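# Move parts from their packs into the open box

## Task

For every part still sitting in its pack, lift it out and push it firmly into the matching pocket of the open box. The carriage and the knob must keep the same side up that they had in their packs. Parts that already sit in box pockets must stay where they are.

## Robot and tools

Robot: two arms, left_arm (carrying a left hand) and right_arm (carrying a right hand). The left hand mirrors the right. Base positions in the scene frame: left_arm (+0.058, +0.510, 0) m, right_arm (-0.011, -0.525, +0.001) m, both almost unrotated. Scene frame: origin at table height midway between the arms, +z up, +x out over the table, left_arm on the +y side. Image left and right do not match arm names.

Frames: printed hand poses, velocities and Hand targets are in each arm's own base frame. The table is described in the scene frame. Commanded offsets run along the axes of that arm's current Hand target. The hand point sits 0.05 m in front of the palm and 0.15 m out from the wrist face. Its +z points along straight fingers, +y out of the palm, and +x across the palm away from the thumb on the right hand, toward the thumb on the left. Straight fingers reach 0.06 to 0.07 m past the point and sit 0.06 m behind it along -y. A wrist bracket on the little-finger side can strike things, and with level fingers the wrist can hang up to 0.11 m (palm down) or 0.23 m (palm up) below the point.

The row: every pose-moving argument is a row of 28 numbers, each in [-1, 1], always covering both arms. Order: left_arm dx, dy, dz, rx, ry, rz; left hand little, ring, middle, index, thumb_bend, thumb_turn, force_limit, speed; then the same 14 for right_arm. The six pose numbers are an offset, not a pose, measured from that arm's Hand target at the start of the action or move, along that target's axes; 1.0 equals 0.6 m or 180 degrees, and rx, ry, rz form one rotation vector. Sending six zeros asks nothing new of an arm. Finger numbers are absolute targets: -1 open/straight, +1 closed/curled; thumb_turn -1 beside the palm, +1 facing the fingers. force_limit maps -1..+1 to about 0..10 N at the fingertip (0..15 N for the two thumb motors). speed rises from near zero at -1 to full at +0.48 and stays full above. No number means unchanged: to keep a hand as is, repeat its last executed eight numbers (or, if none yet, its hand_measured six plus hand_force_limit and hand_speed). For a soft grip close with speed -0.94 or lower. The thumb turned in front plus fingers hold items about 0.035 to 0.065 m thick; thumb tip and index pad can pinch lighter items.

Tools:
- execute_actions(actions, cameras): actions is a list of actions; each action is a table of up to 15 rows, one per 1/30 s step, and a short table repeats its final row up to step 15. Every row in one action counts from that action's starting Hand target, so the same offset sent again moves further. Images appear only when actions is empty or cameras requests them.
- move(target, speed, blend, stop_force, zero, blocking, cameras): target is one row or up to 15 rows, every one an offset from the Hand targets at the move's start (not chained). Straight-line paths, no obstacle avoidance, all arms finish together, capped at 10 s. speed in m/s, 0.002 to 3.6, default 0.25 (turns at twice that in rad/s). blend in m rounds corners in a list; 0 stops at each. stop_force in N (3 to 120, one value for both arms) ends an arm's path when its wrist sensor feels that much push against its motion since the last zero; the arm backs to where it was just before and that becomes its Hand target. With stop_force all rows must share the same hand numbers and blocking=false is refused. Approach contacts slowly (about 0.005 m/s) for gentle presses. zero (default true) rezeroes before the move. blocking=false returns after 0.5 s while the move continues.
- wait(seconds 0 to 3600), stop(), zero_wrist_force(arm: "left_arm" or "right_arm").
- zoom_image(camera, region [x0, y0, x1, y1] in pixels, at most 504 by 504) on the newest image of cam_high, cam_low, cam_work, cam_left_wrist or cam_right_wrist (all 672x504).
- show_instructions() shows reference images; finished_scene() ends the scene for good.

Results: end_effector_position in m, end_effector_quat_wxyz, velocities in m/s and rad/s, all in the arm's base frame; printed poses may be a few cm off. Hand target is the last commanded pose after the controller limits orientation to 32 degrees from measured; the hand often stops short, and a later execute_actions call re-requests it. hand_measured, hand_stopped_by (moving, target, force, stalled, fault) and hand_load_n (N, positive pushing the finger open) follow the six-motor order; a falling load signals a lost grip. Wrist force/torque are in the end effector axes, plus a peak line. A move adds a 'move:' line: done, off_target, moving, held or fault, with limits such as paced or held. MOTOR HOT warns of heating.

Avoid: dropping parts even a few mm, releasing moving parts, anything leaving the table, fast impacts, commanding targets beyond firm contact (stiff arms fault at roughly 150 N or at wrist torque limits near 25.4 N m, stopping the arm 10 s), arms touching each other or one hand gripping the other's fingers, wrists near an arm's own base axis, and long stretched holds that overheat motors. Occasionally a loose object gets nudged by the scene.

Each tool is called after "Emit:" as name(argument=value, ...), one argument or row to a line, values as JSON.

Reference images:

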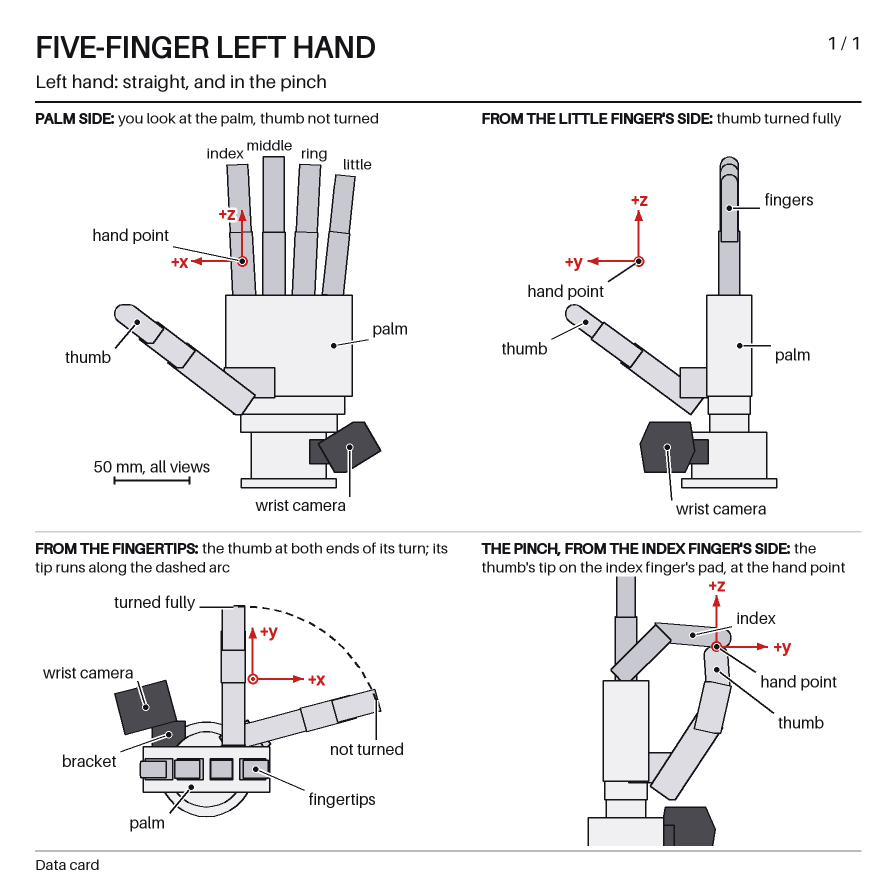

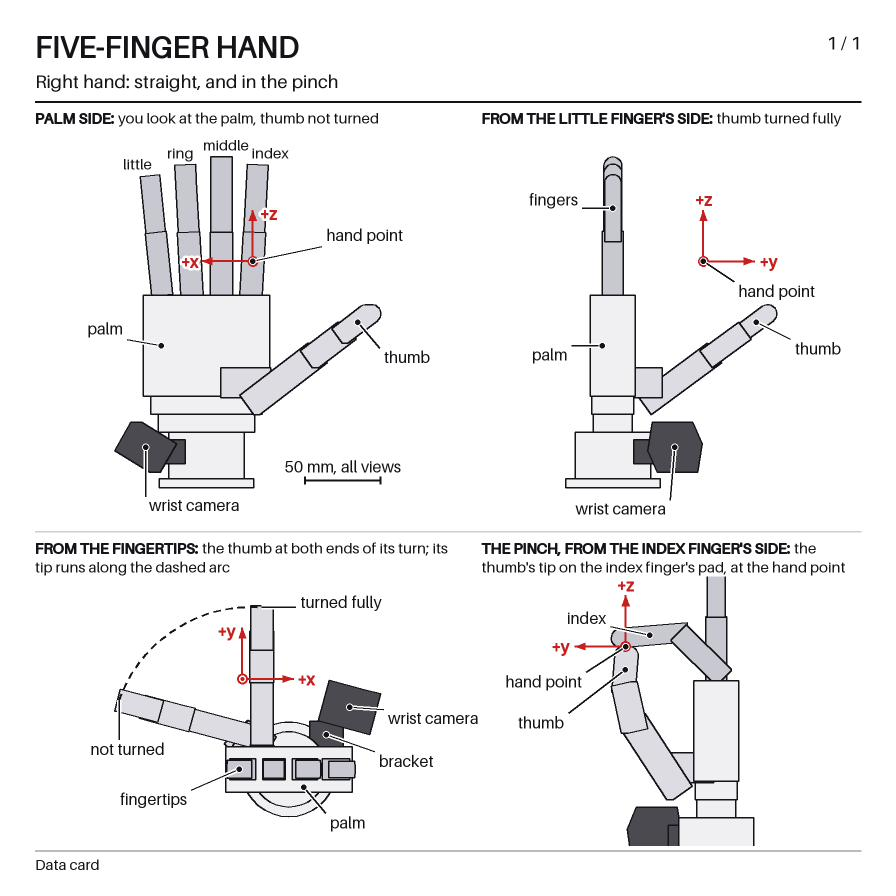

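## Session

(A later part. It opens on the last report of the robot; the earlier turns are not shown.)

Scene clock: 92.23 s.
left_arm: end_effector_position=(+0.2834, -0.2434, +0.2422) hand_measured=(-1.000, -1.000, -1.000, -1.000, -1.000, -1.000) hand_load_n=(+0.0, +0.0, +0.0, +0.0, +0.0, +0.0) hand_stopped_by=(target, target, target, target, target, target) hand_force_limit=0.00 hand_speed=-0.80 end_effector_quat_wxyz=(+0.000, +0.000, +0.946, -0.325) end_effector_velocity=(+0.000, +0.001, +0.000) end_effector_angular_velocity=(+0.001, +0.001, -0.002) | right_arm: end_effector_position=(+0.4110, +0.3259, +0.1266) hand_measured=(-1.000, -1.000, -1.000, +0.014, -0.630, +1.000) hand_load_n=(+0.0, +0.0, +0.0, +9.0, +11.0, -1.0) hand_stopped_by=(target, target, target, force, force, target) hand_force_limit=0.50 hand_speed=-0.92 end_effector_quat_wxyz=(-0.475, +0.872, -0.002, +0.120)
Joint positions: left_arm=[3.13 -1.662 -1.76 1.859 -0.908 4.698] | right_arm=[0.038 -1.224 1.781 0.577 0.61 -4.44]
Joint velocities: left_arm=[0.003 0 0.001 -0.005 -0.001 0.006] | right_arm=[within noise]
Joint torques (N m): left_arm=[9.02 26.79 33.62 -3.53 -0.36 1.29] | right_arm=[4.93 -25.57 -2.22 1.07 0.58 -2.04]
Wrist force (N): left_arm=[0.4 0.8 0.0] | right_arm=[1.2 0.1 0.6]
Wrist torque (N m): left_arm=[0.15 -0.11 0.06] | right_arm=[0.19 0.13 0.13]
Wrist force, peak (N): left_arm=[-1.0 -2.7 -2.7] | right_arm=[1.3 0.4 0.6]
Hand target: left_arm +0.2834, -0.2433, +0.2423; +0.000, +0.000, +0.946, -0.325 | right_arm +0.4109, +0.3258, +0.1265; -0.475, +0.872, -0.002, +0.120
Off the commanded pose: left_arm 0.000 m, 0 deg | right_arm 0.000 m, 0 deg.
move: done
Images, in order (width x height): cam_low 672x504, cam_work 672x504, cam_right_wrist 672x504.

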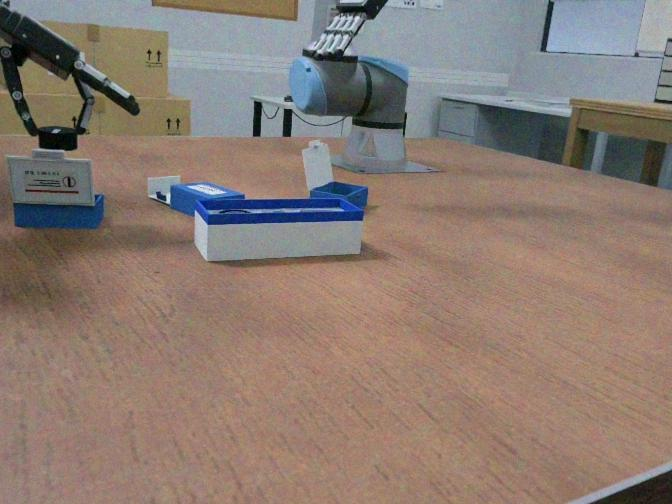

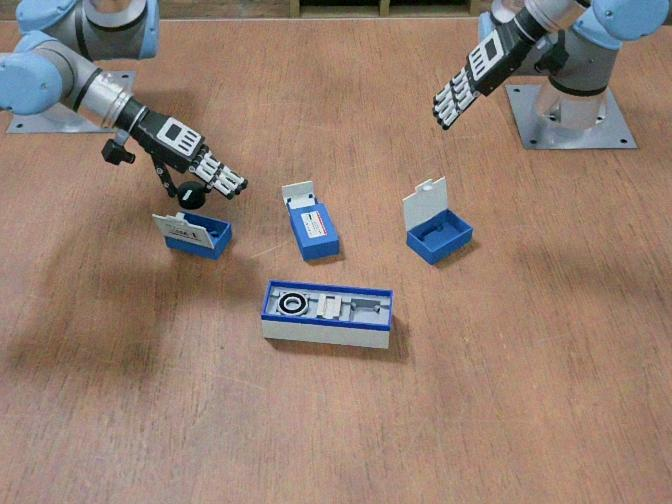

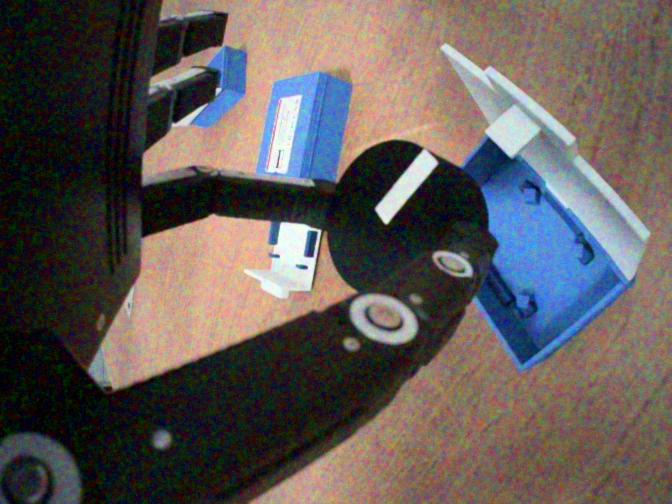

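Emit:
move(
  target=[0,0,0,0,0,0,-1,-1,-1,-1,-1,-1,0,-0.8,0.2487,-0.2268,0.4468,-0.0537,0.2143,0.1339,-1,-1,-1,0.15,-0.45,1,0.5,-0.92],
  speed=0.15,
  cameras=["cam_right_wrist","cam_work","cam_low","cam_high"],
)

Emit:
zoom_image(
  camera="cam_right_wrist",
  region=[230, 60, 630, 400],
)

Emit:
zoom_image(
  camera="cam_work",
  region=[250, 170, 430, 360],
)

Emit:
zoom_image(
  camera="cam_low",
  region=[180, 60, 420, 270],
)

Scene clock: 97.87 s.
left_arm: end_effector_position=(+0.2834, -0.2433, +0.2423) hand_measured=(-1.000, -1.000, -1.000, -1.000, -1.000, -1.000) hand_load_n=(+0.0, +0.0, +0.0, +0.0, +0.0, +0.0) hand_stopped_by=(target, target, target, target, target, target) hand_force_limit=0.00 hand_speed=-0.80 end_effector_quat_wxyz=(+0.000, +0.000, +0.946, -0.325) | right_arm: end_effector_position=(+0.5973, +0.6049, +0.1310) hand_measured=(-1.000, -1.000, -1.000, +0.014, -0.630, +1.000) hand_load_n=(+0.0, +0.0, +0.0, +9.0, +11.0, -1.0) hand_stopped_by=(target, target, target, force, force, target) hand_force_limit=0.50 hand_speed=-0.92 end_effector_quat_wxyz=(-0.389, +0.800, -0.346, +0.298)
Joint positions: left_arm=[3.131 -1.662 -1.76 1.859 -0.908 4.698] | right_arm=[0.645 -0.709 0.803 0.456 1.686 -3.317]
Joint torques (N m): left_arm=[9.98 30.39 32.74 -2.41 0.21 0.92] | right_arm=[-0.03 -51.74 -35.44 0.84 2.01 0.27]
Wrist force (N): left_arm=[0.2 0.6 -0.1] | right_arm=[1.1 0.5 0.4]
Wrist torque (N m): left_arm=[0.13 -0.09 0.02] | right_arm=[0.25 0.15 0.17]
Wrist force, peak (N): left_arm=[0.4 1.0 -0.2] | right_arm=[1.4 0.5 0.6]
Hand target: left_arm +0.2834, -0.2433, +0.2423; +0.000, +0.000, +0.946, -0.325 | right_arm +0.5973, +0.6049, +0.1310; -0.389, +0.800, -0.346, +0.298
Off the commanded pose: left_arm 0.000 m, 0 deg | right_arm 0.000 m, 0 deg.
move: done
Images, in order (width x height): cam_high 672x504, cam_low 672x504, cam_work 672x504, cam_right_wrist 672x504.

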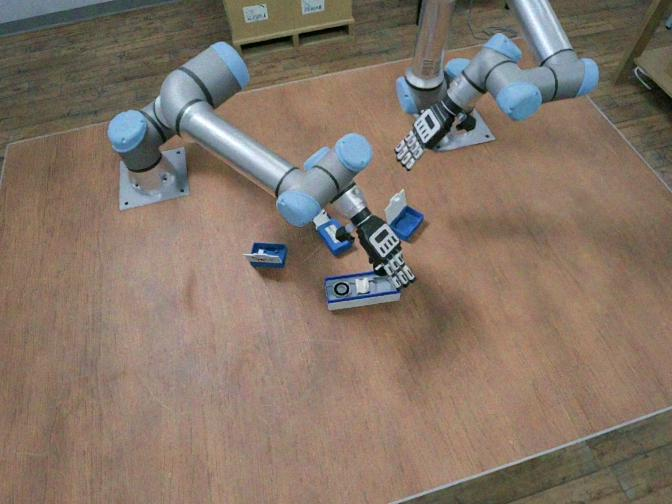

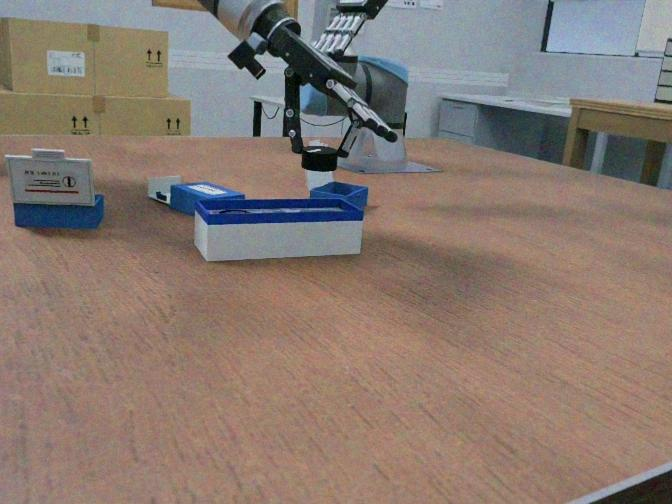

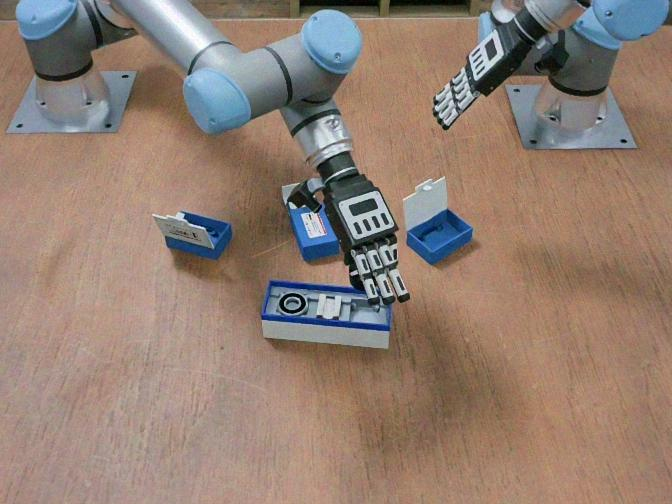

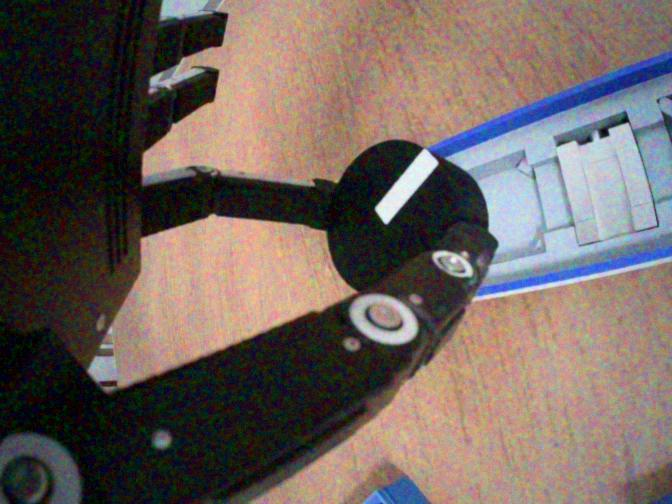

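Scaled by 1.260 from the camera's image (finer frame: 960x720).

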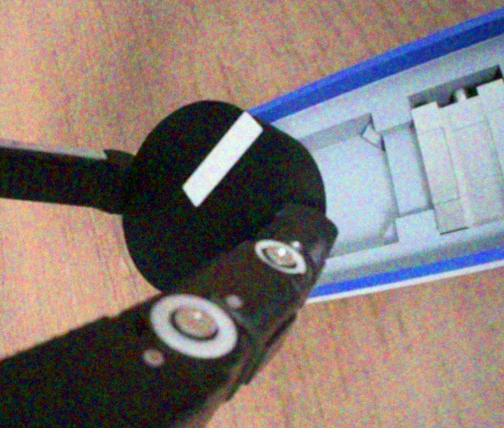

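Scaled by 2.653 from the camera's image (finer frame: 960x720).

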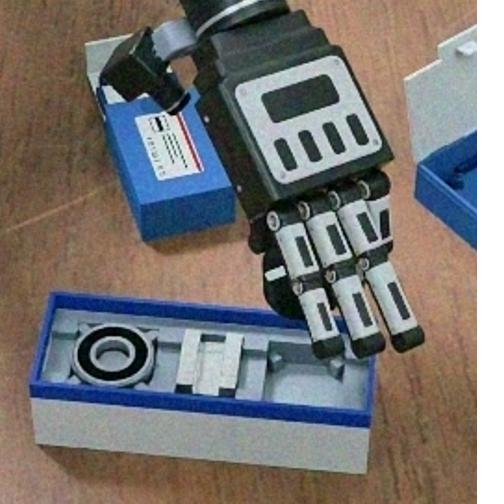

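Scaled by 2.100 from the camera's image (finer frame: 960x720).

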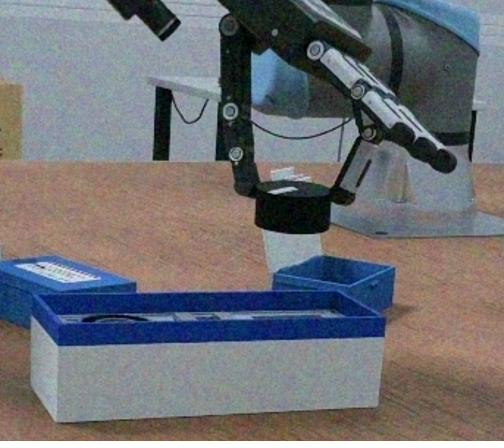

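Emit:
move(
  target=[0,0,0,0,0,0,-1,-1,-1,-1,-1,-1,0,-0.8,-0.0166,0.0664,0.0415,0,0,0,-1,-1,-1,0.15,-0.45,1,0.5,-0.92],
  speed=0.06,
  stop_force=6,
  cameras=["cam_right_wrist","cam_work","cam_low","cam_high"],
)

Emit:
zoom_image(
  camera="cam_right_wrist",
  region=[230, 60, 630, 400],
)

Emit:
zoom_image(
  camera="cam_work",
  region=[310, 230, 410, 360],
)

Emit:
zoom_image(
  camera="cam_low",
  region=[180, 100, 400, 270],
)

Emit:
zoom_image(
  camera="cam_high",
  region=[320, 220, 430, 320],
)

Scene clock: 100.27 s.
left_arm: end_effector_position=(+0.2834, -0.2433, +0.2423) hand_measured=(-1.000, -1.000, -1.000, -1.000, -1.000, -1.000) hand_load_n=(+0.0, +0.0, +0.0, +0.0, +0.0, +0.0) hand_stopped_by=(target, target, target, target, target, target) hand_force_limit=0.00 hand_speed=-0.80 end_effector_quat_wxyz=(+0.000, +0.000, +0.946, -0.325) | right_arm: end_effector_position=(+0.5973, +0.6049, +0.0830) hand_measured=(-1.000, -1.000, -1.000, +0.014, -0.630, +1.000) hand_load_n=(+0.0, -0.5, +0.0, +9.5, +9.5, -3.0) hand_stopped_by=(target, target, target, force, force, target) hand_force_limit=0.50 hand_speed=-0.92 end_effector_quat_wxyz=(-0.389, +0.800, -0.346, +0.298)
Joint positions: left_arm=[3.131 -1.662 -1.76 1.859 -0.908 4.698] | right_arm=[0.645 -0.687 0.886 0.351 1.687 -3.316]
Joint torques (N m): left_arm=[9.71 29.27 31.7 -3.37 0.65 1] | right_arm=[-0.88 -63.1 -34.38 -0.46 -2.34 -0.12]
Wrist force (N): left_arm=[0.3 0.7 -0.2] | right_arm=[3.1 -3.1 0.1]
Wrist torque (N m): left_arm=[0.15 -0.10 0.01] | right_arm=[0.03 0.07 0.08]
Wrist force, peak (N): left_arm=[0.6 0.8 -0.2] | right_arm=[4.4 -3.8 -0.9]
Hand target: left_arm +0.2834, -0.2433, +0.2423; +0.000, +0.000, +0.946, -0.325 | right_arm +0.5973, +0.6049, +0.0830; -0.389, +0.800, -0.346, +0.298
Off the commanded pose: left_arm 0.000 m, 0 deg | right_arm 0.000 m, 0 deg.
move: done
Images, in order (width x height): cam_high 672x504, cam_low 672x504, cam_work 672x504, cam_right_wrist 672x504.

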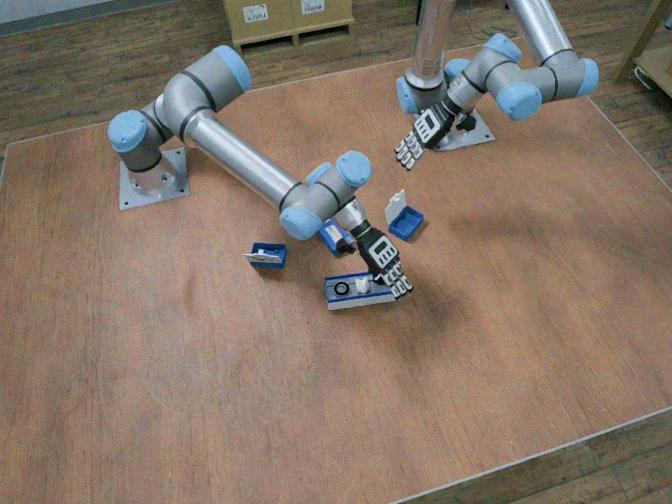

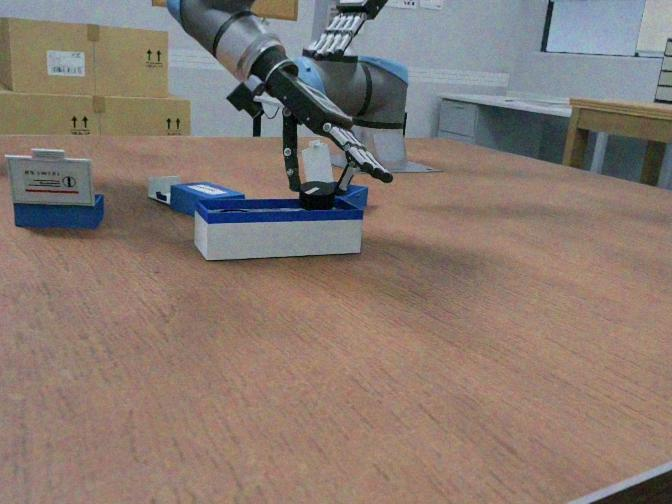

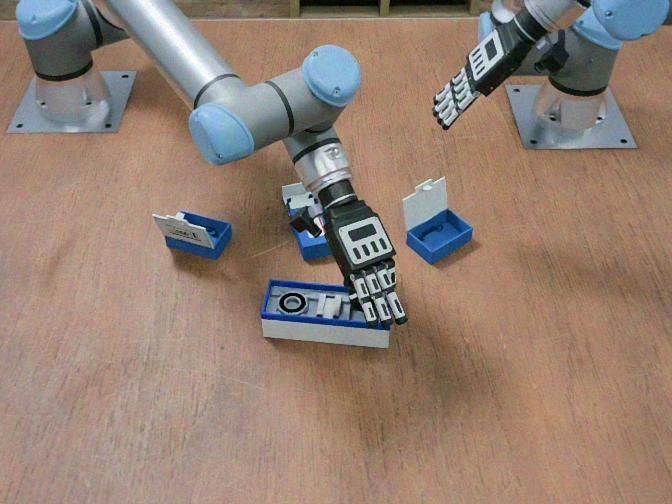

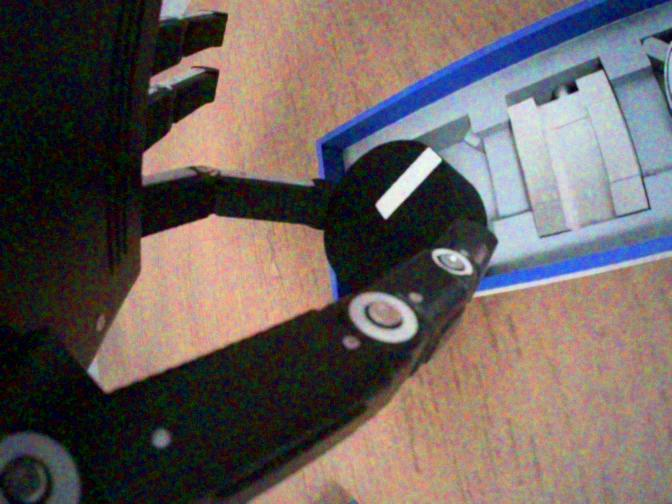

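Scaled by 1.260 from the camera's image (finer frame: 960x720).

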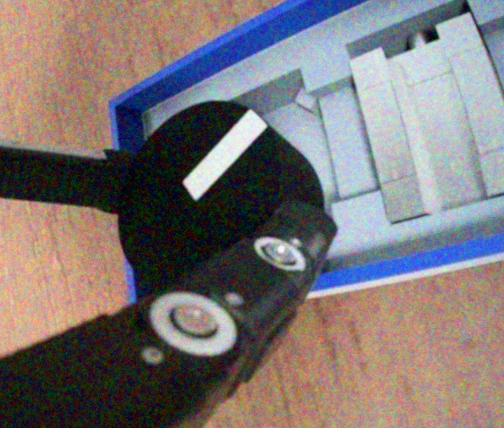

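Scaled by 3.877 from the camera's image (finer frame: 960x720).

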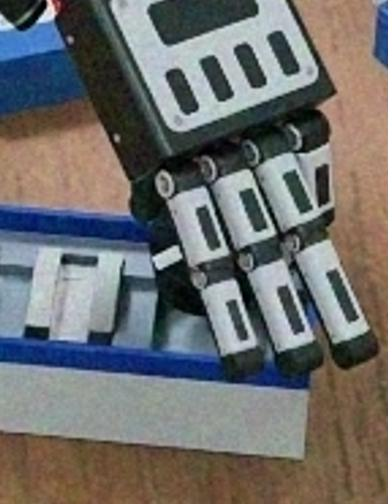

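Scaled by 2.291 from the camera's image (finer frame: 960x720).

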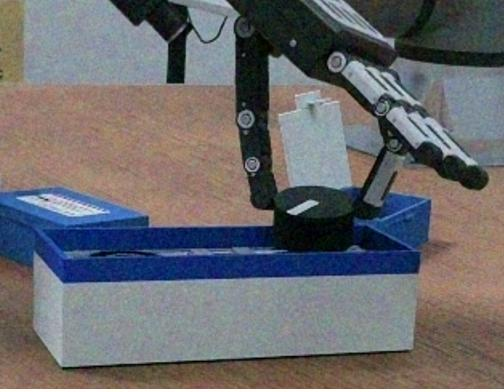

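Scaled by 4.582 from the camera's image (finer frame: 960x720).

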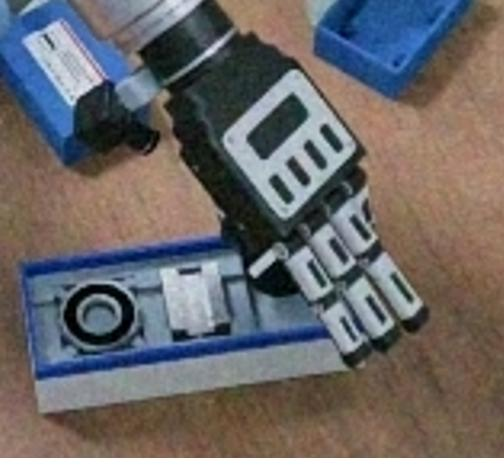

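Emit:
zoom_image(
  camera="cam_low",
  region=[270, 150, 380, 250],
)

Emit:
zoom_image(
  camera="cam_right_wrist",
  region=[300, 120, 500, 320],
)

Scaled by 4.582 from the camera's image (finer frame: 960x720).

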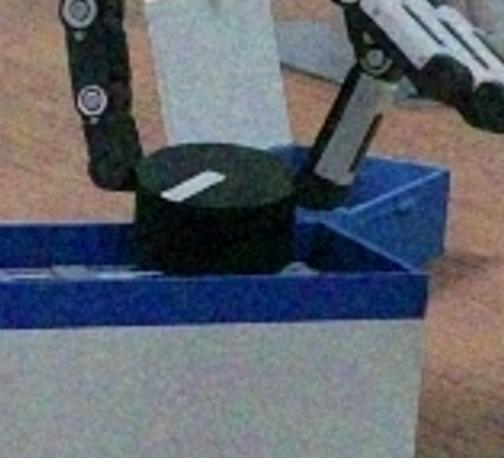

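Scaled by 2.520 from the camera's image (finer frame: 960x720).

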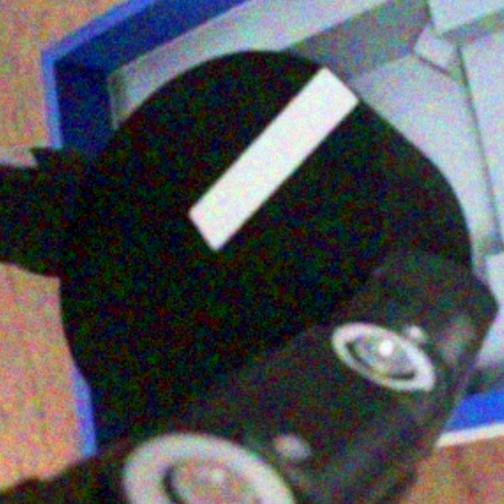

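Emit:
zoom_image(
  camera="cam_work",
  region=[330, 270, 400, 345],
)

Scaled by 6.720 from the camera's image (finer frame: 960x720).

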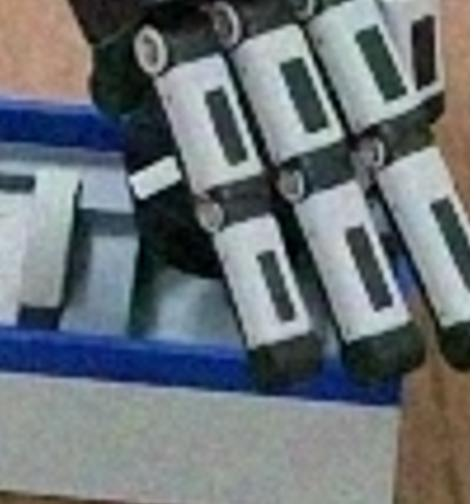

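Emit:
move(
  target=[
    [0,0,0,0,0,0,-1,-1,-1,-1,-1,-1,0,-0.8,0.0028,-0.0111,-0.0069,0,0,0,-1,-1,-1,0.15,-0.45,1,0.5,-0.92],
    [0,0,0,0,0,0,-1,-1,-1,-1,-1,-1,0,-0.8,0.0108,-0.0185,0.0083,0,0,0,-1,-1,-1,0.15,-0.45,1,0.5,-0.92],
  ],
  speed=0.04,
  cameras=["cam_right_wrist","cam_work","cam_low"],
)

Emit:
zoom_image(
  camera="cam_right_wrist",
  region=[280, 60, 560, 340],
)

Emit:
zoom_image(
  camera="cam_work",
  region=[330, 270, 400, 345],
)

Emit:
zoom_image(
  camera="cam_low",
  region=[270, 150, 380, 250],
)

Scene clock: 103.67 s.
left_arm: end_effector_position=(+0.2834, -0.2433, +0.2423) hand_measured=(-1.000, -1.000, -1.000, -1.000, -1.000, -1.000) hand_load_n=(+0.0, +0.0, +0.0, +0.0, +0.0, +0.0) hand_stopped_by=(target, target, target, target, target, target) hand_force_limit=0.00 hand_speed=-0.80 end_effector_quat_wxyz=(+0.000, +0.000, +0.946, -0.325) | right_arm: end_effector_position=(+0.6084, +0.6069, +0.0910) hand_measured=(-1.000, -1.000, -1.000, +0.014, -0.630, +1.000) hand_load_n=(+0.0, +0.0, +0.0, +9.0, +10.5, -1.0) hand_stopped_by=(target, target, target, force, force, target) hand_force_limit=0.50 hand_speed=-0.92 end_effector_quat_wxyz=(-0.389, +0.800, -0.346, +0.298)
Joint positions: left_arm=[3.131 -1.662 -1.76 1.859 -0.908 4.698] | right_arm=[0.638 -0.663 0.822 0.392 1.68 -3.321]
Joint torques (N m): left_arm=[9.25 29.97 30.79 -3.27 1.27 0.93] | right_arm=[7.15 -66.11 -6.17 -1.35 1.94 0.51]
Wrist force (N): left_arm=[0.3 0.6 -0.3] | right_arm=[1.0 0.8 0.3]
Wrist torque (N m): left_arm=[0.13 -0.11 0.02] | right_arm=[0.31 0.15 0.17]
Wrist force, peak (N): left_arm=[0.5 0.9 -0.3] | right_arm=[3.4 -3.3 0.1]
Hand target: left_arm +0.2834, -0.2433, +0.2423; +0.000, +0.000, +0.946, -0.325 | right_arm +0.6083, +0.6070, +0.0909; -0.389, +0.800, -0.346, +0.298
Off the commanded pose: left_arm 0.000 m, 0 deg | right_arm 0.000 m, 0 deg.
move: done
Images, in order (width x height): cam_low 672x504, cam_work 672x504, cam_right_wrist 672x504.

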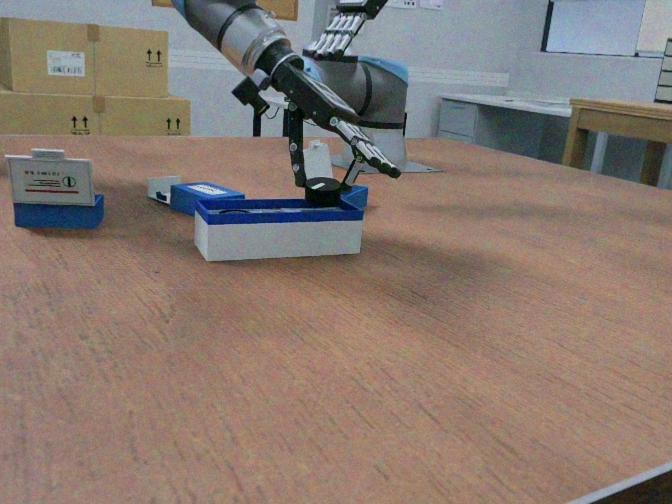

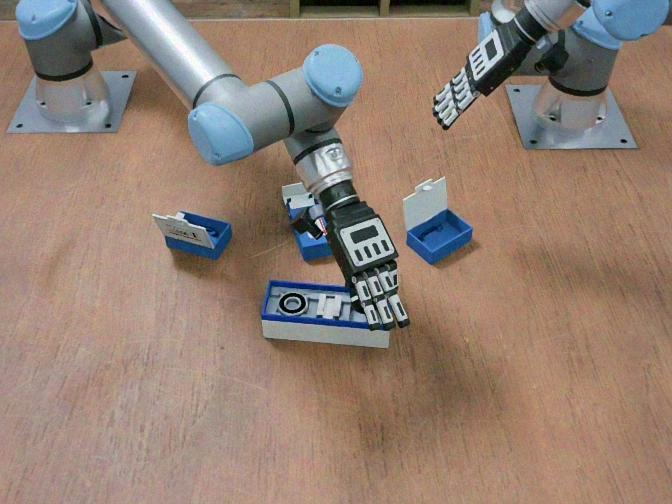

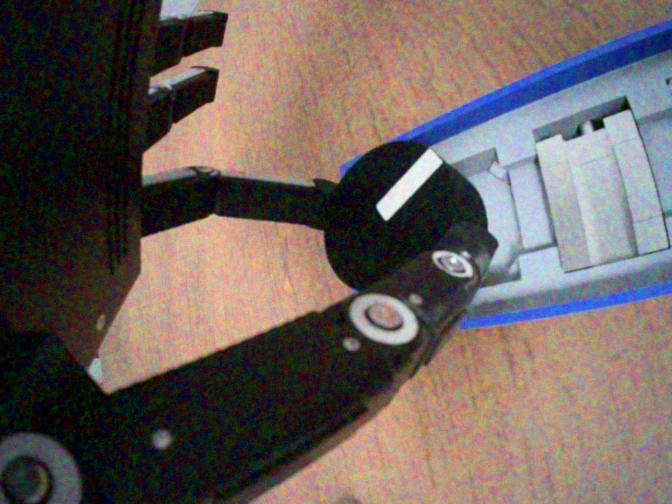

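Scaled by 1.800 from the camera's image (finer frame: 960x720).

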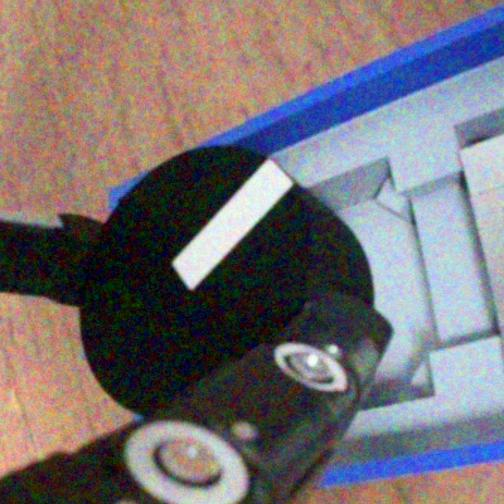

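Scaled by 6.720 from the camera's image (finer frame: 960x720).

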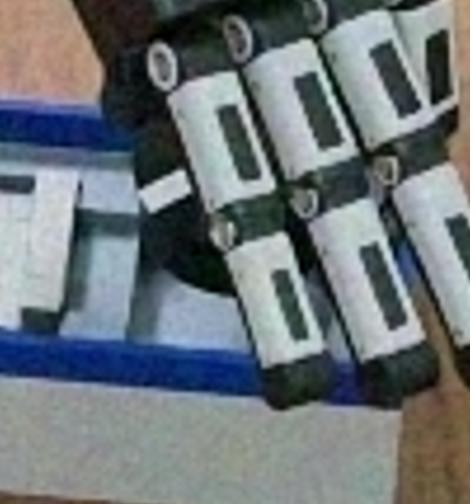

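Scaled by 4.582 from the camera's image (finer frame: 960x720).

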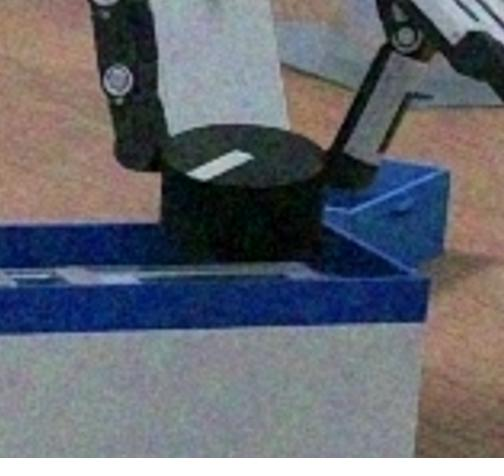

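Emit:
zoom_image(
  camera="cam_low",
  region=[300, 170, 375, 240],
)

Emit:
zoom_image(
  camera="cam_low",
  region=[190, 180, 310, 270],
)

Scaled by 6.720 from the camera's image (finer frame: 960x720).

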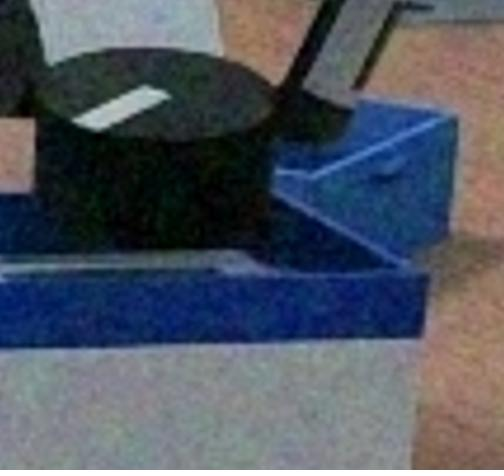

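Scaled by 4.200 from the camera's image (finer frame: 960x720).

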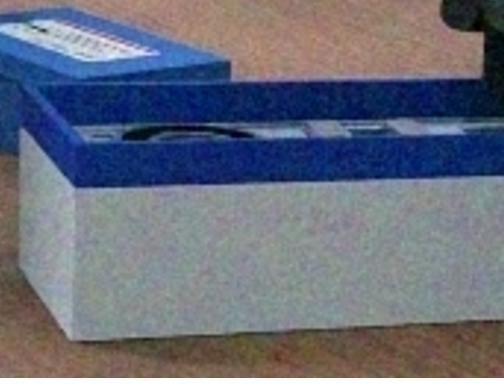

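Emit:
execute_actions(
  actions=[],
  cameras=["cam_work", "cam_low", "cam_right_wrist", "cam_high"],
)

Scene clock: 108.30 s.
left_arm: end_effector_position=(+0.2834, -0.2433, +0.2423) hand_measured=(-1.000, -1.000, -1.000, -1.000, -1.000, -1.000) hand_load_n=(+0.0, +0.0, +0.0, +0.0, -0.5, +0.0) hand_stopped_by=(target, target, target, target, target, target) hand_force_limit=0.00 hand_speed=-0.80 end_effector_quat_wxyz=(+0.000, +0.000, +0.946, -0.325) | right_arm: end_effector_position=(+0.6083, +0.6070, +0.0909) hand_measured=(-1.000, -1.000, -1.000, +0.014, -0.630, +1.000) hand_load_n=(+0.0, +0.0, +0.0, +9.0, +10.5, -1.5) hand_stopped_by=(target, target, target, force, force, target) hand_force_limit=0.50 hand_speed=-0.92 end_effector_quat_wxyz=(-0.389, +0.800, -0.346, +0.298)
Joint positions: left_arm=[3.131 -1.662 -1.76 1.859 -0.908 4.698] | right_arm=[0.638 -0.663 0.822 0.392 1.68 -3.32]
Joint velocities: within noise
Joint torques (N m): left_arm=[9.62 29.16 30.44 -3.2 1.67 0.95] | right_arm=[7.37 -66.71 -6.36 0.74 2.26 2.3]
Wrist force (N): left_arm=[0.4 0.9 -0.2] | right_arm=[1.1 0.6 0.4]
Wrist torque (N m): left_arm=[0.17 -0.13 0.02] | right_arm=[0.28 0.15 0.16]
Wrist force, peak (N): left_arm=[0.5 0.8 -0.4] | right_arm=[1.3 0.6 0.6]
Hand target: left_arm +0.2834, -0.2433, +0.2423; +0.000, +0.000, +0.946, -0.325 | right_arm +0.6083, +0.6070, +0.0909; -0.389, +0.800, -0.346, +0.298
Off the commanded pose: left_arm 0.000 m, 0 deg | right_arm 0.000 m, 0 deg.
Images, in order (width x height): cam_high 672x504, cam_low 672x504, cam_work 672x504, cam_right_wrist 672x504.

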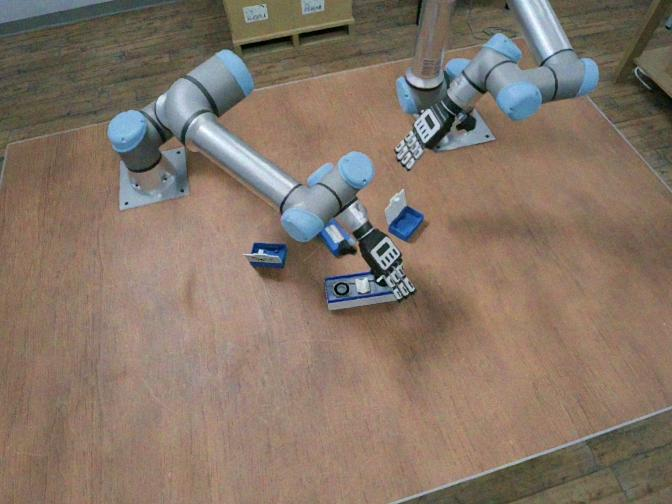

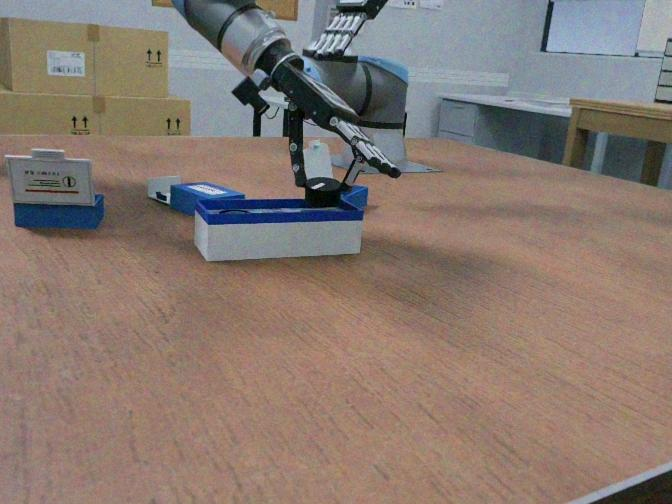

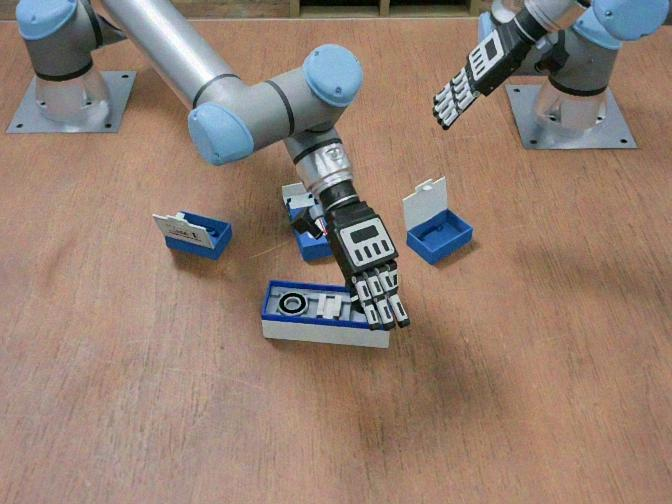

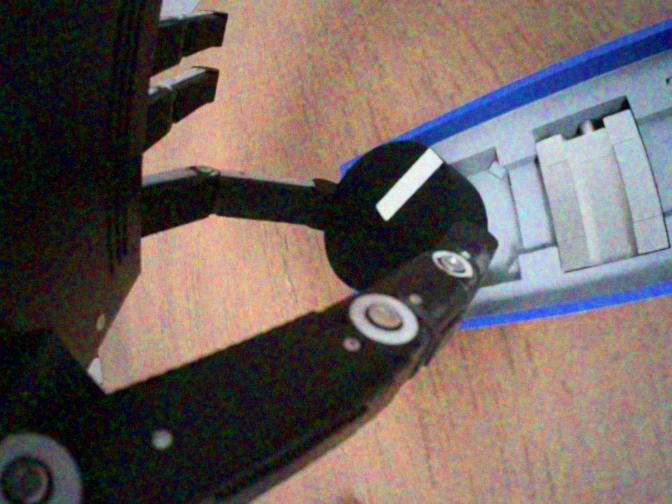

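Emit:
zoom_image(
  camera="cam_right_wrist",
  region=[300, 20, 672, 350],
)

Emit:
zoom_image(
  camera="cam_work",
  region=[255, 270, 415, 360],
)

Emit:
zoom_image(
  camera="cam_low",
  region=[270, 150, 400, 270],
)

Scaled by 1.355 from the camera's image (finer frame: 960x720).

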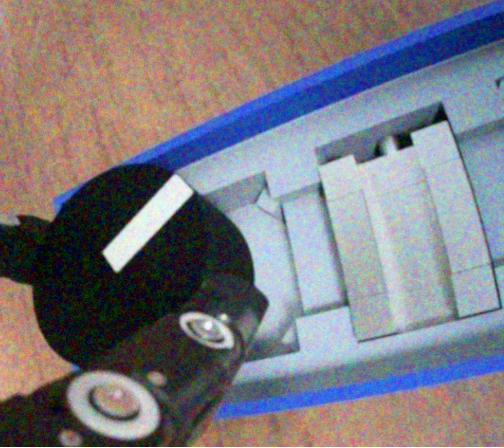

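Scaled by 3.150 from the camera's image (finer frame: 960x720).

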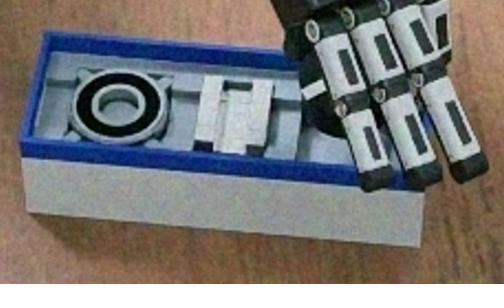

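Scaled by 3.877 from the camera's image (finer frame: 960x720).

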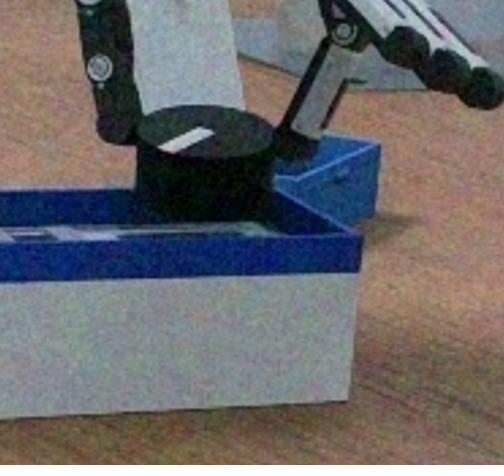

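Emit:
zoom_image(
  camera="cam_low",
  region=[300, 170, 372, 230],
)

Emit:
zoom_image(
  camera="cam_low",
  region=[185, 180, 375, 270],
)

Scaled by 7.000 from the camera's image (finer frame: 960x720).

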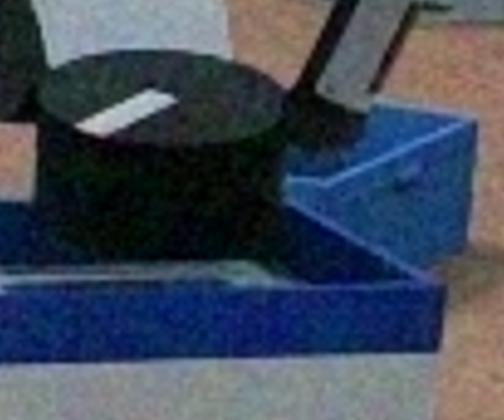

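Scaled by 2.653 from the camera's image (finer frame: 960x720).

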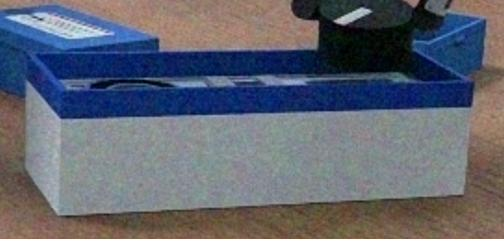

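Emit:
zoom_image(
  camera="cam_low",
  region=[185, 190, 225, 270],
)

Emit:
zoom_image(
  camera="cam_low",
  region=[335, 180, 375, 265],
)

Scaled by 6.300 from the camera's image (finer frame: 960x720).

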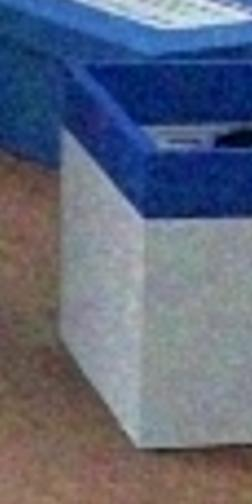

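Scaled by 5.929 from the camera's image (finer frame: 960x720).

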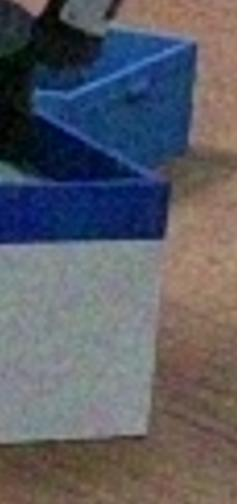

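Emit:
zoom_image(
  camera="cam_work",
  region=[255, 275, 325, 345],
)

Emit:
zoom_image(
  camera="cam_work",
  region=[325, 275, 395, 355],
)

Scaled by 7.200 from the camera's image (finer frame: 960x720).

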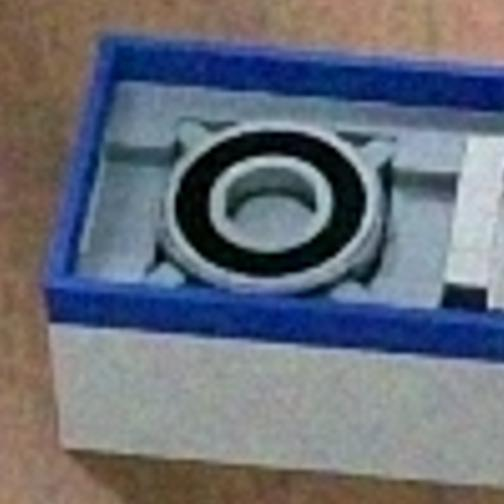

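Scaled by 6.300 from the camera's image (finer frame: 960x720).

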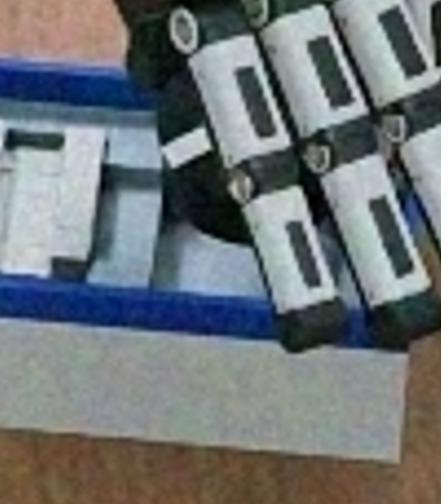

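Emit:
move(
  target=[0,0,0,0,0,0,-1,-1,-1,-1,-1,-1,0,-0.8,-0.00408,0.01773,0.00857,0,0,0,-1,-1,-1,0.15,-0.45,1,0.5,-0.92],
  speed=0.01,
  stop_force=4,
  cameras=["cam_work", "cam_low", "cam_right_wrist"],
)

Scene clock: 114.17 s.
left_arm: end_effector_position=(+0.2834, -0.2433, +0.2423) hand_measured=(-1.000, -1.000, -1.000, -1.000, -1.000, -1.000) hand_load_n=(+0.0, +0.0, +0.0, +0.0, +0.0, +0.0) hand_stopped_by=(target, target, target, target, target, target) hand_force_limit=0.00 hand_speed=-0.80 end_effector_quat_wxyz=(+0.000, +0.000, +0.946, -0.325) | right_arm: end_effector_position=(+0.6073, +0.6061, +0.0788) hand_measured=(-1.000, -1.000, -1.000, +0.014, -0.630, +1.000) hand_load_n=(+0.0, +0.0, +0.0, +9.0, +10.5, -1.5) hand_stopped_by=(target, target, target, force, force, target) hand_force_limit=0.50 hand_speed=-0.92 end_effector_quat_wxyz=(-0.389, +0.800, -0.346, +0.298)
Joint positions: left_arm=[3.131 -1.662 -1.76 1.859 -0.908 4.698] | right_arm=[0.638 -0.661 0.848 0.363 1.68 -3.32]
Joint torques (N m): left_arm=[9.98 28.31 29.06 -3.39 1.63 0.89] | right_arm=[-5.12 -59.75 -37.16 1.26 -2 -1.49]
Wrist force (N): left_arm=[0.3 0.8 -0.3] | right_arm=[1.2 0.5 0.4]
Wrist torque (N m): left_arm=[0.17 -0.11 0.02] | right_arm=[0.26 0.13 0.17]
Wrist force, peak (N): left_arm=[0.3 0.9 -0.3] | right_arm=[1.2 0.8 0.7]
Hand target: left_arm +0.2834, -0.2433, +0.2423; +0.000, +0.000, +0.946, -0.325 | right_arm +0.6073, +0.6061, +0.0789; -0.389, +0.800, -0.346, +0.298
Off the commanded pose: left_arm 0.000 m, 0 deg | right_arm 0.000 m, 0 deg.
move: done
Images, in order (width x height): cam_low 672x504, cam_work 672x504, cam_right_wrist 672x504.

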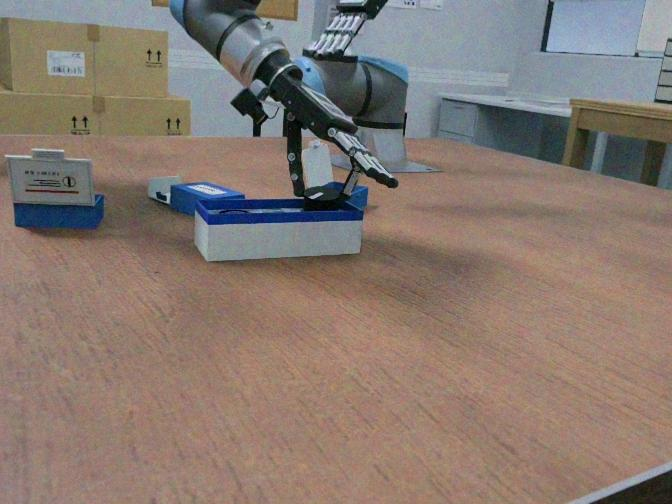

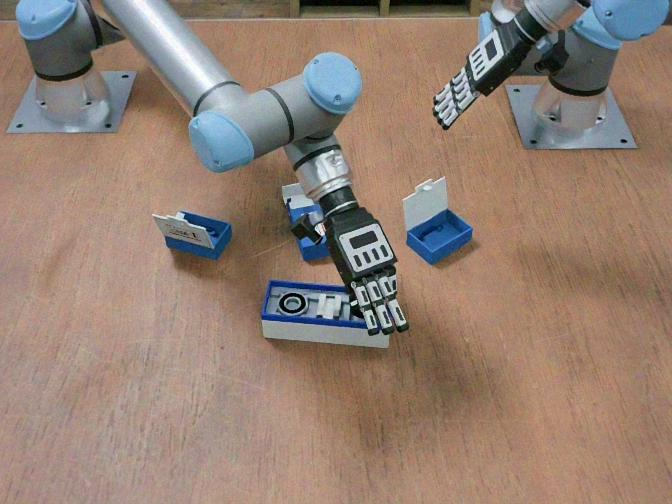

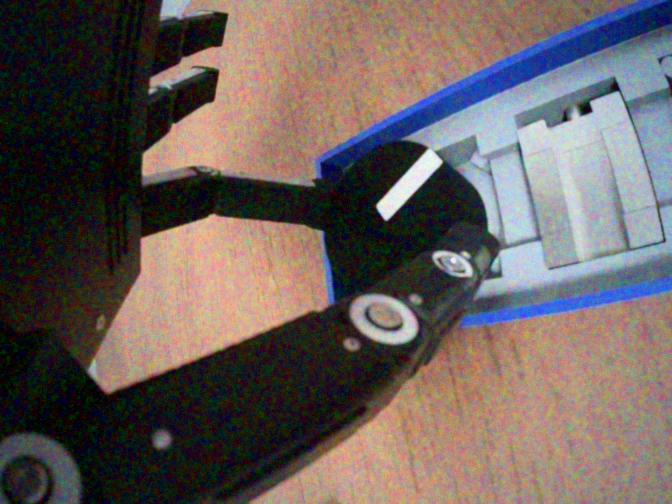

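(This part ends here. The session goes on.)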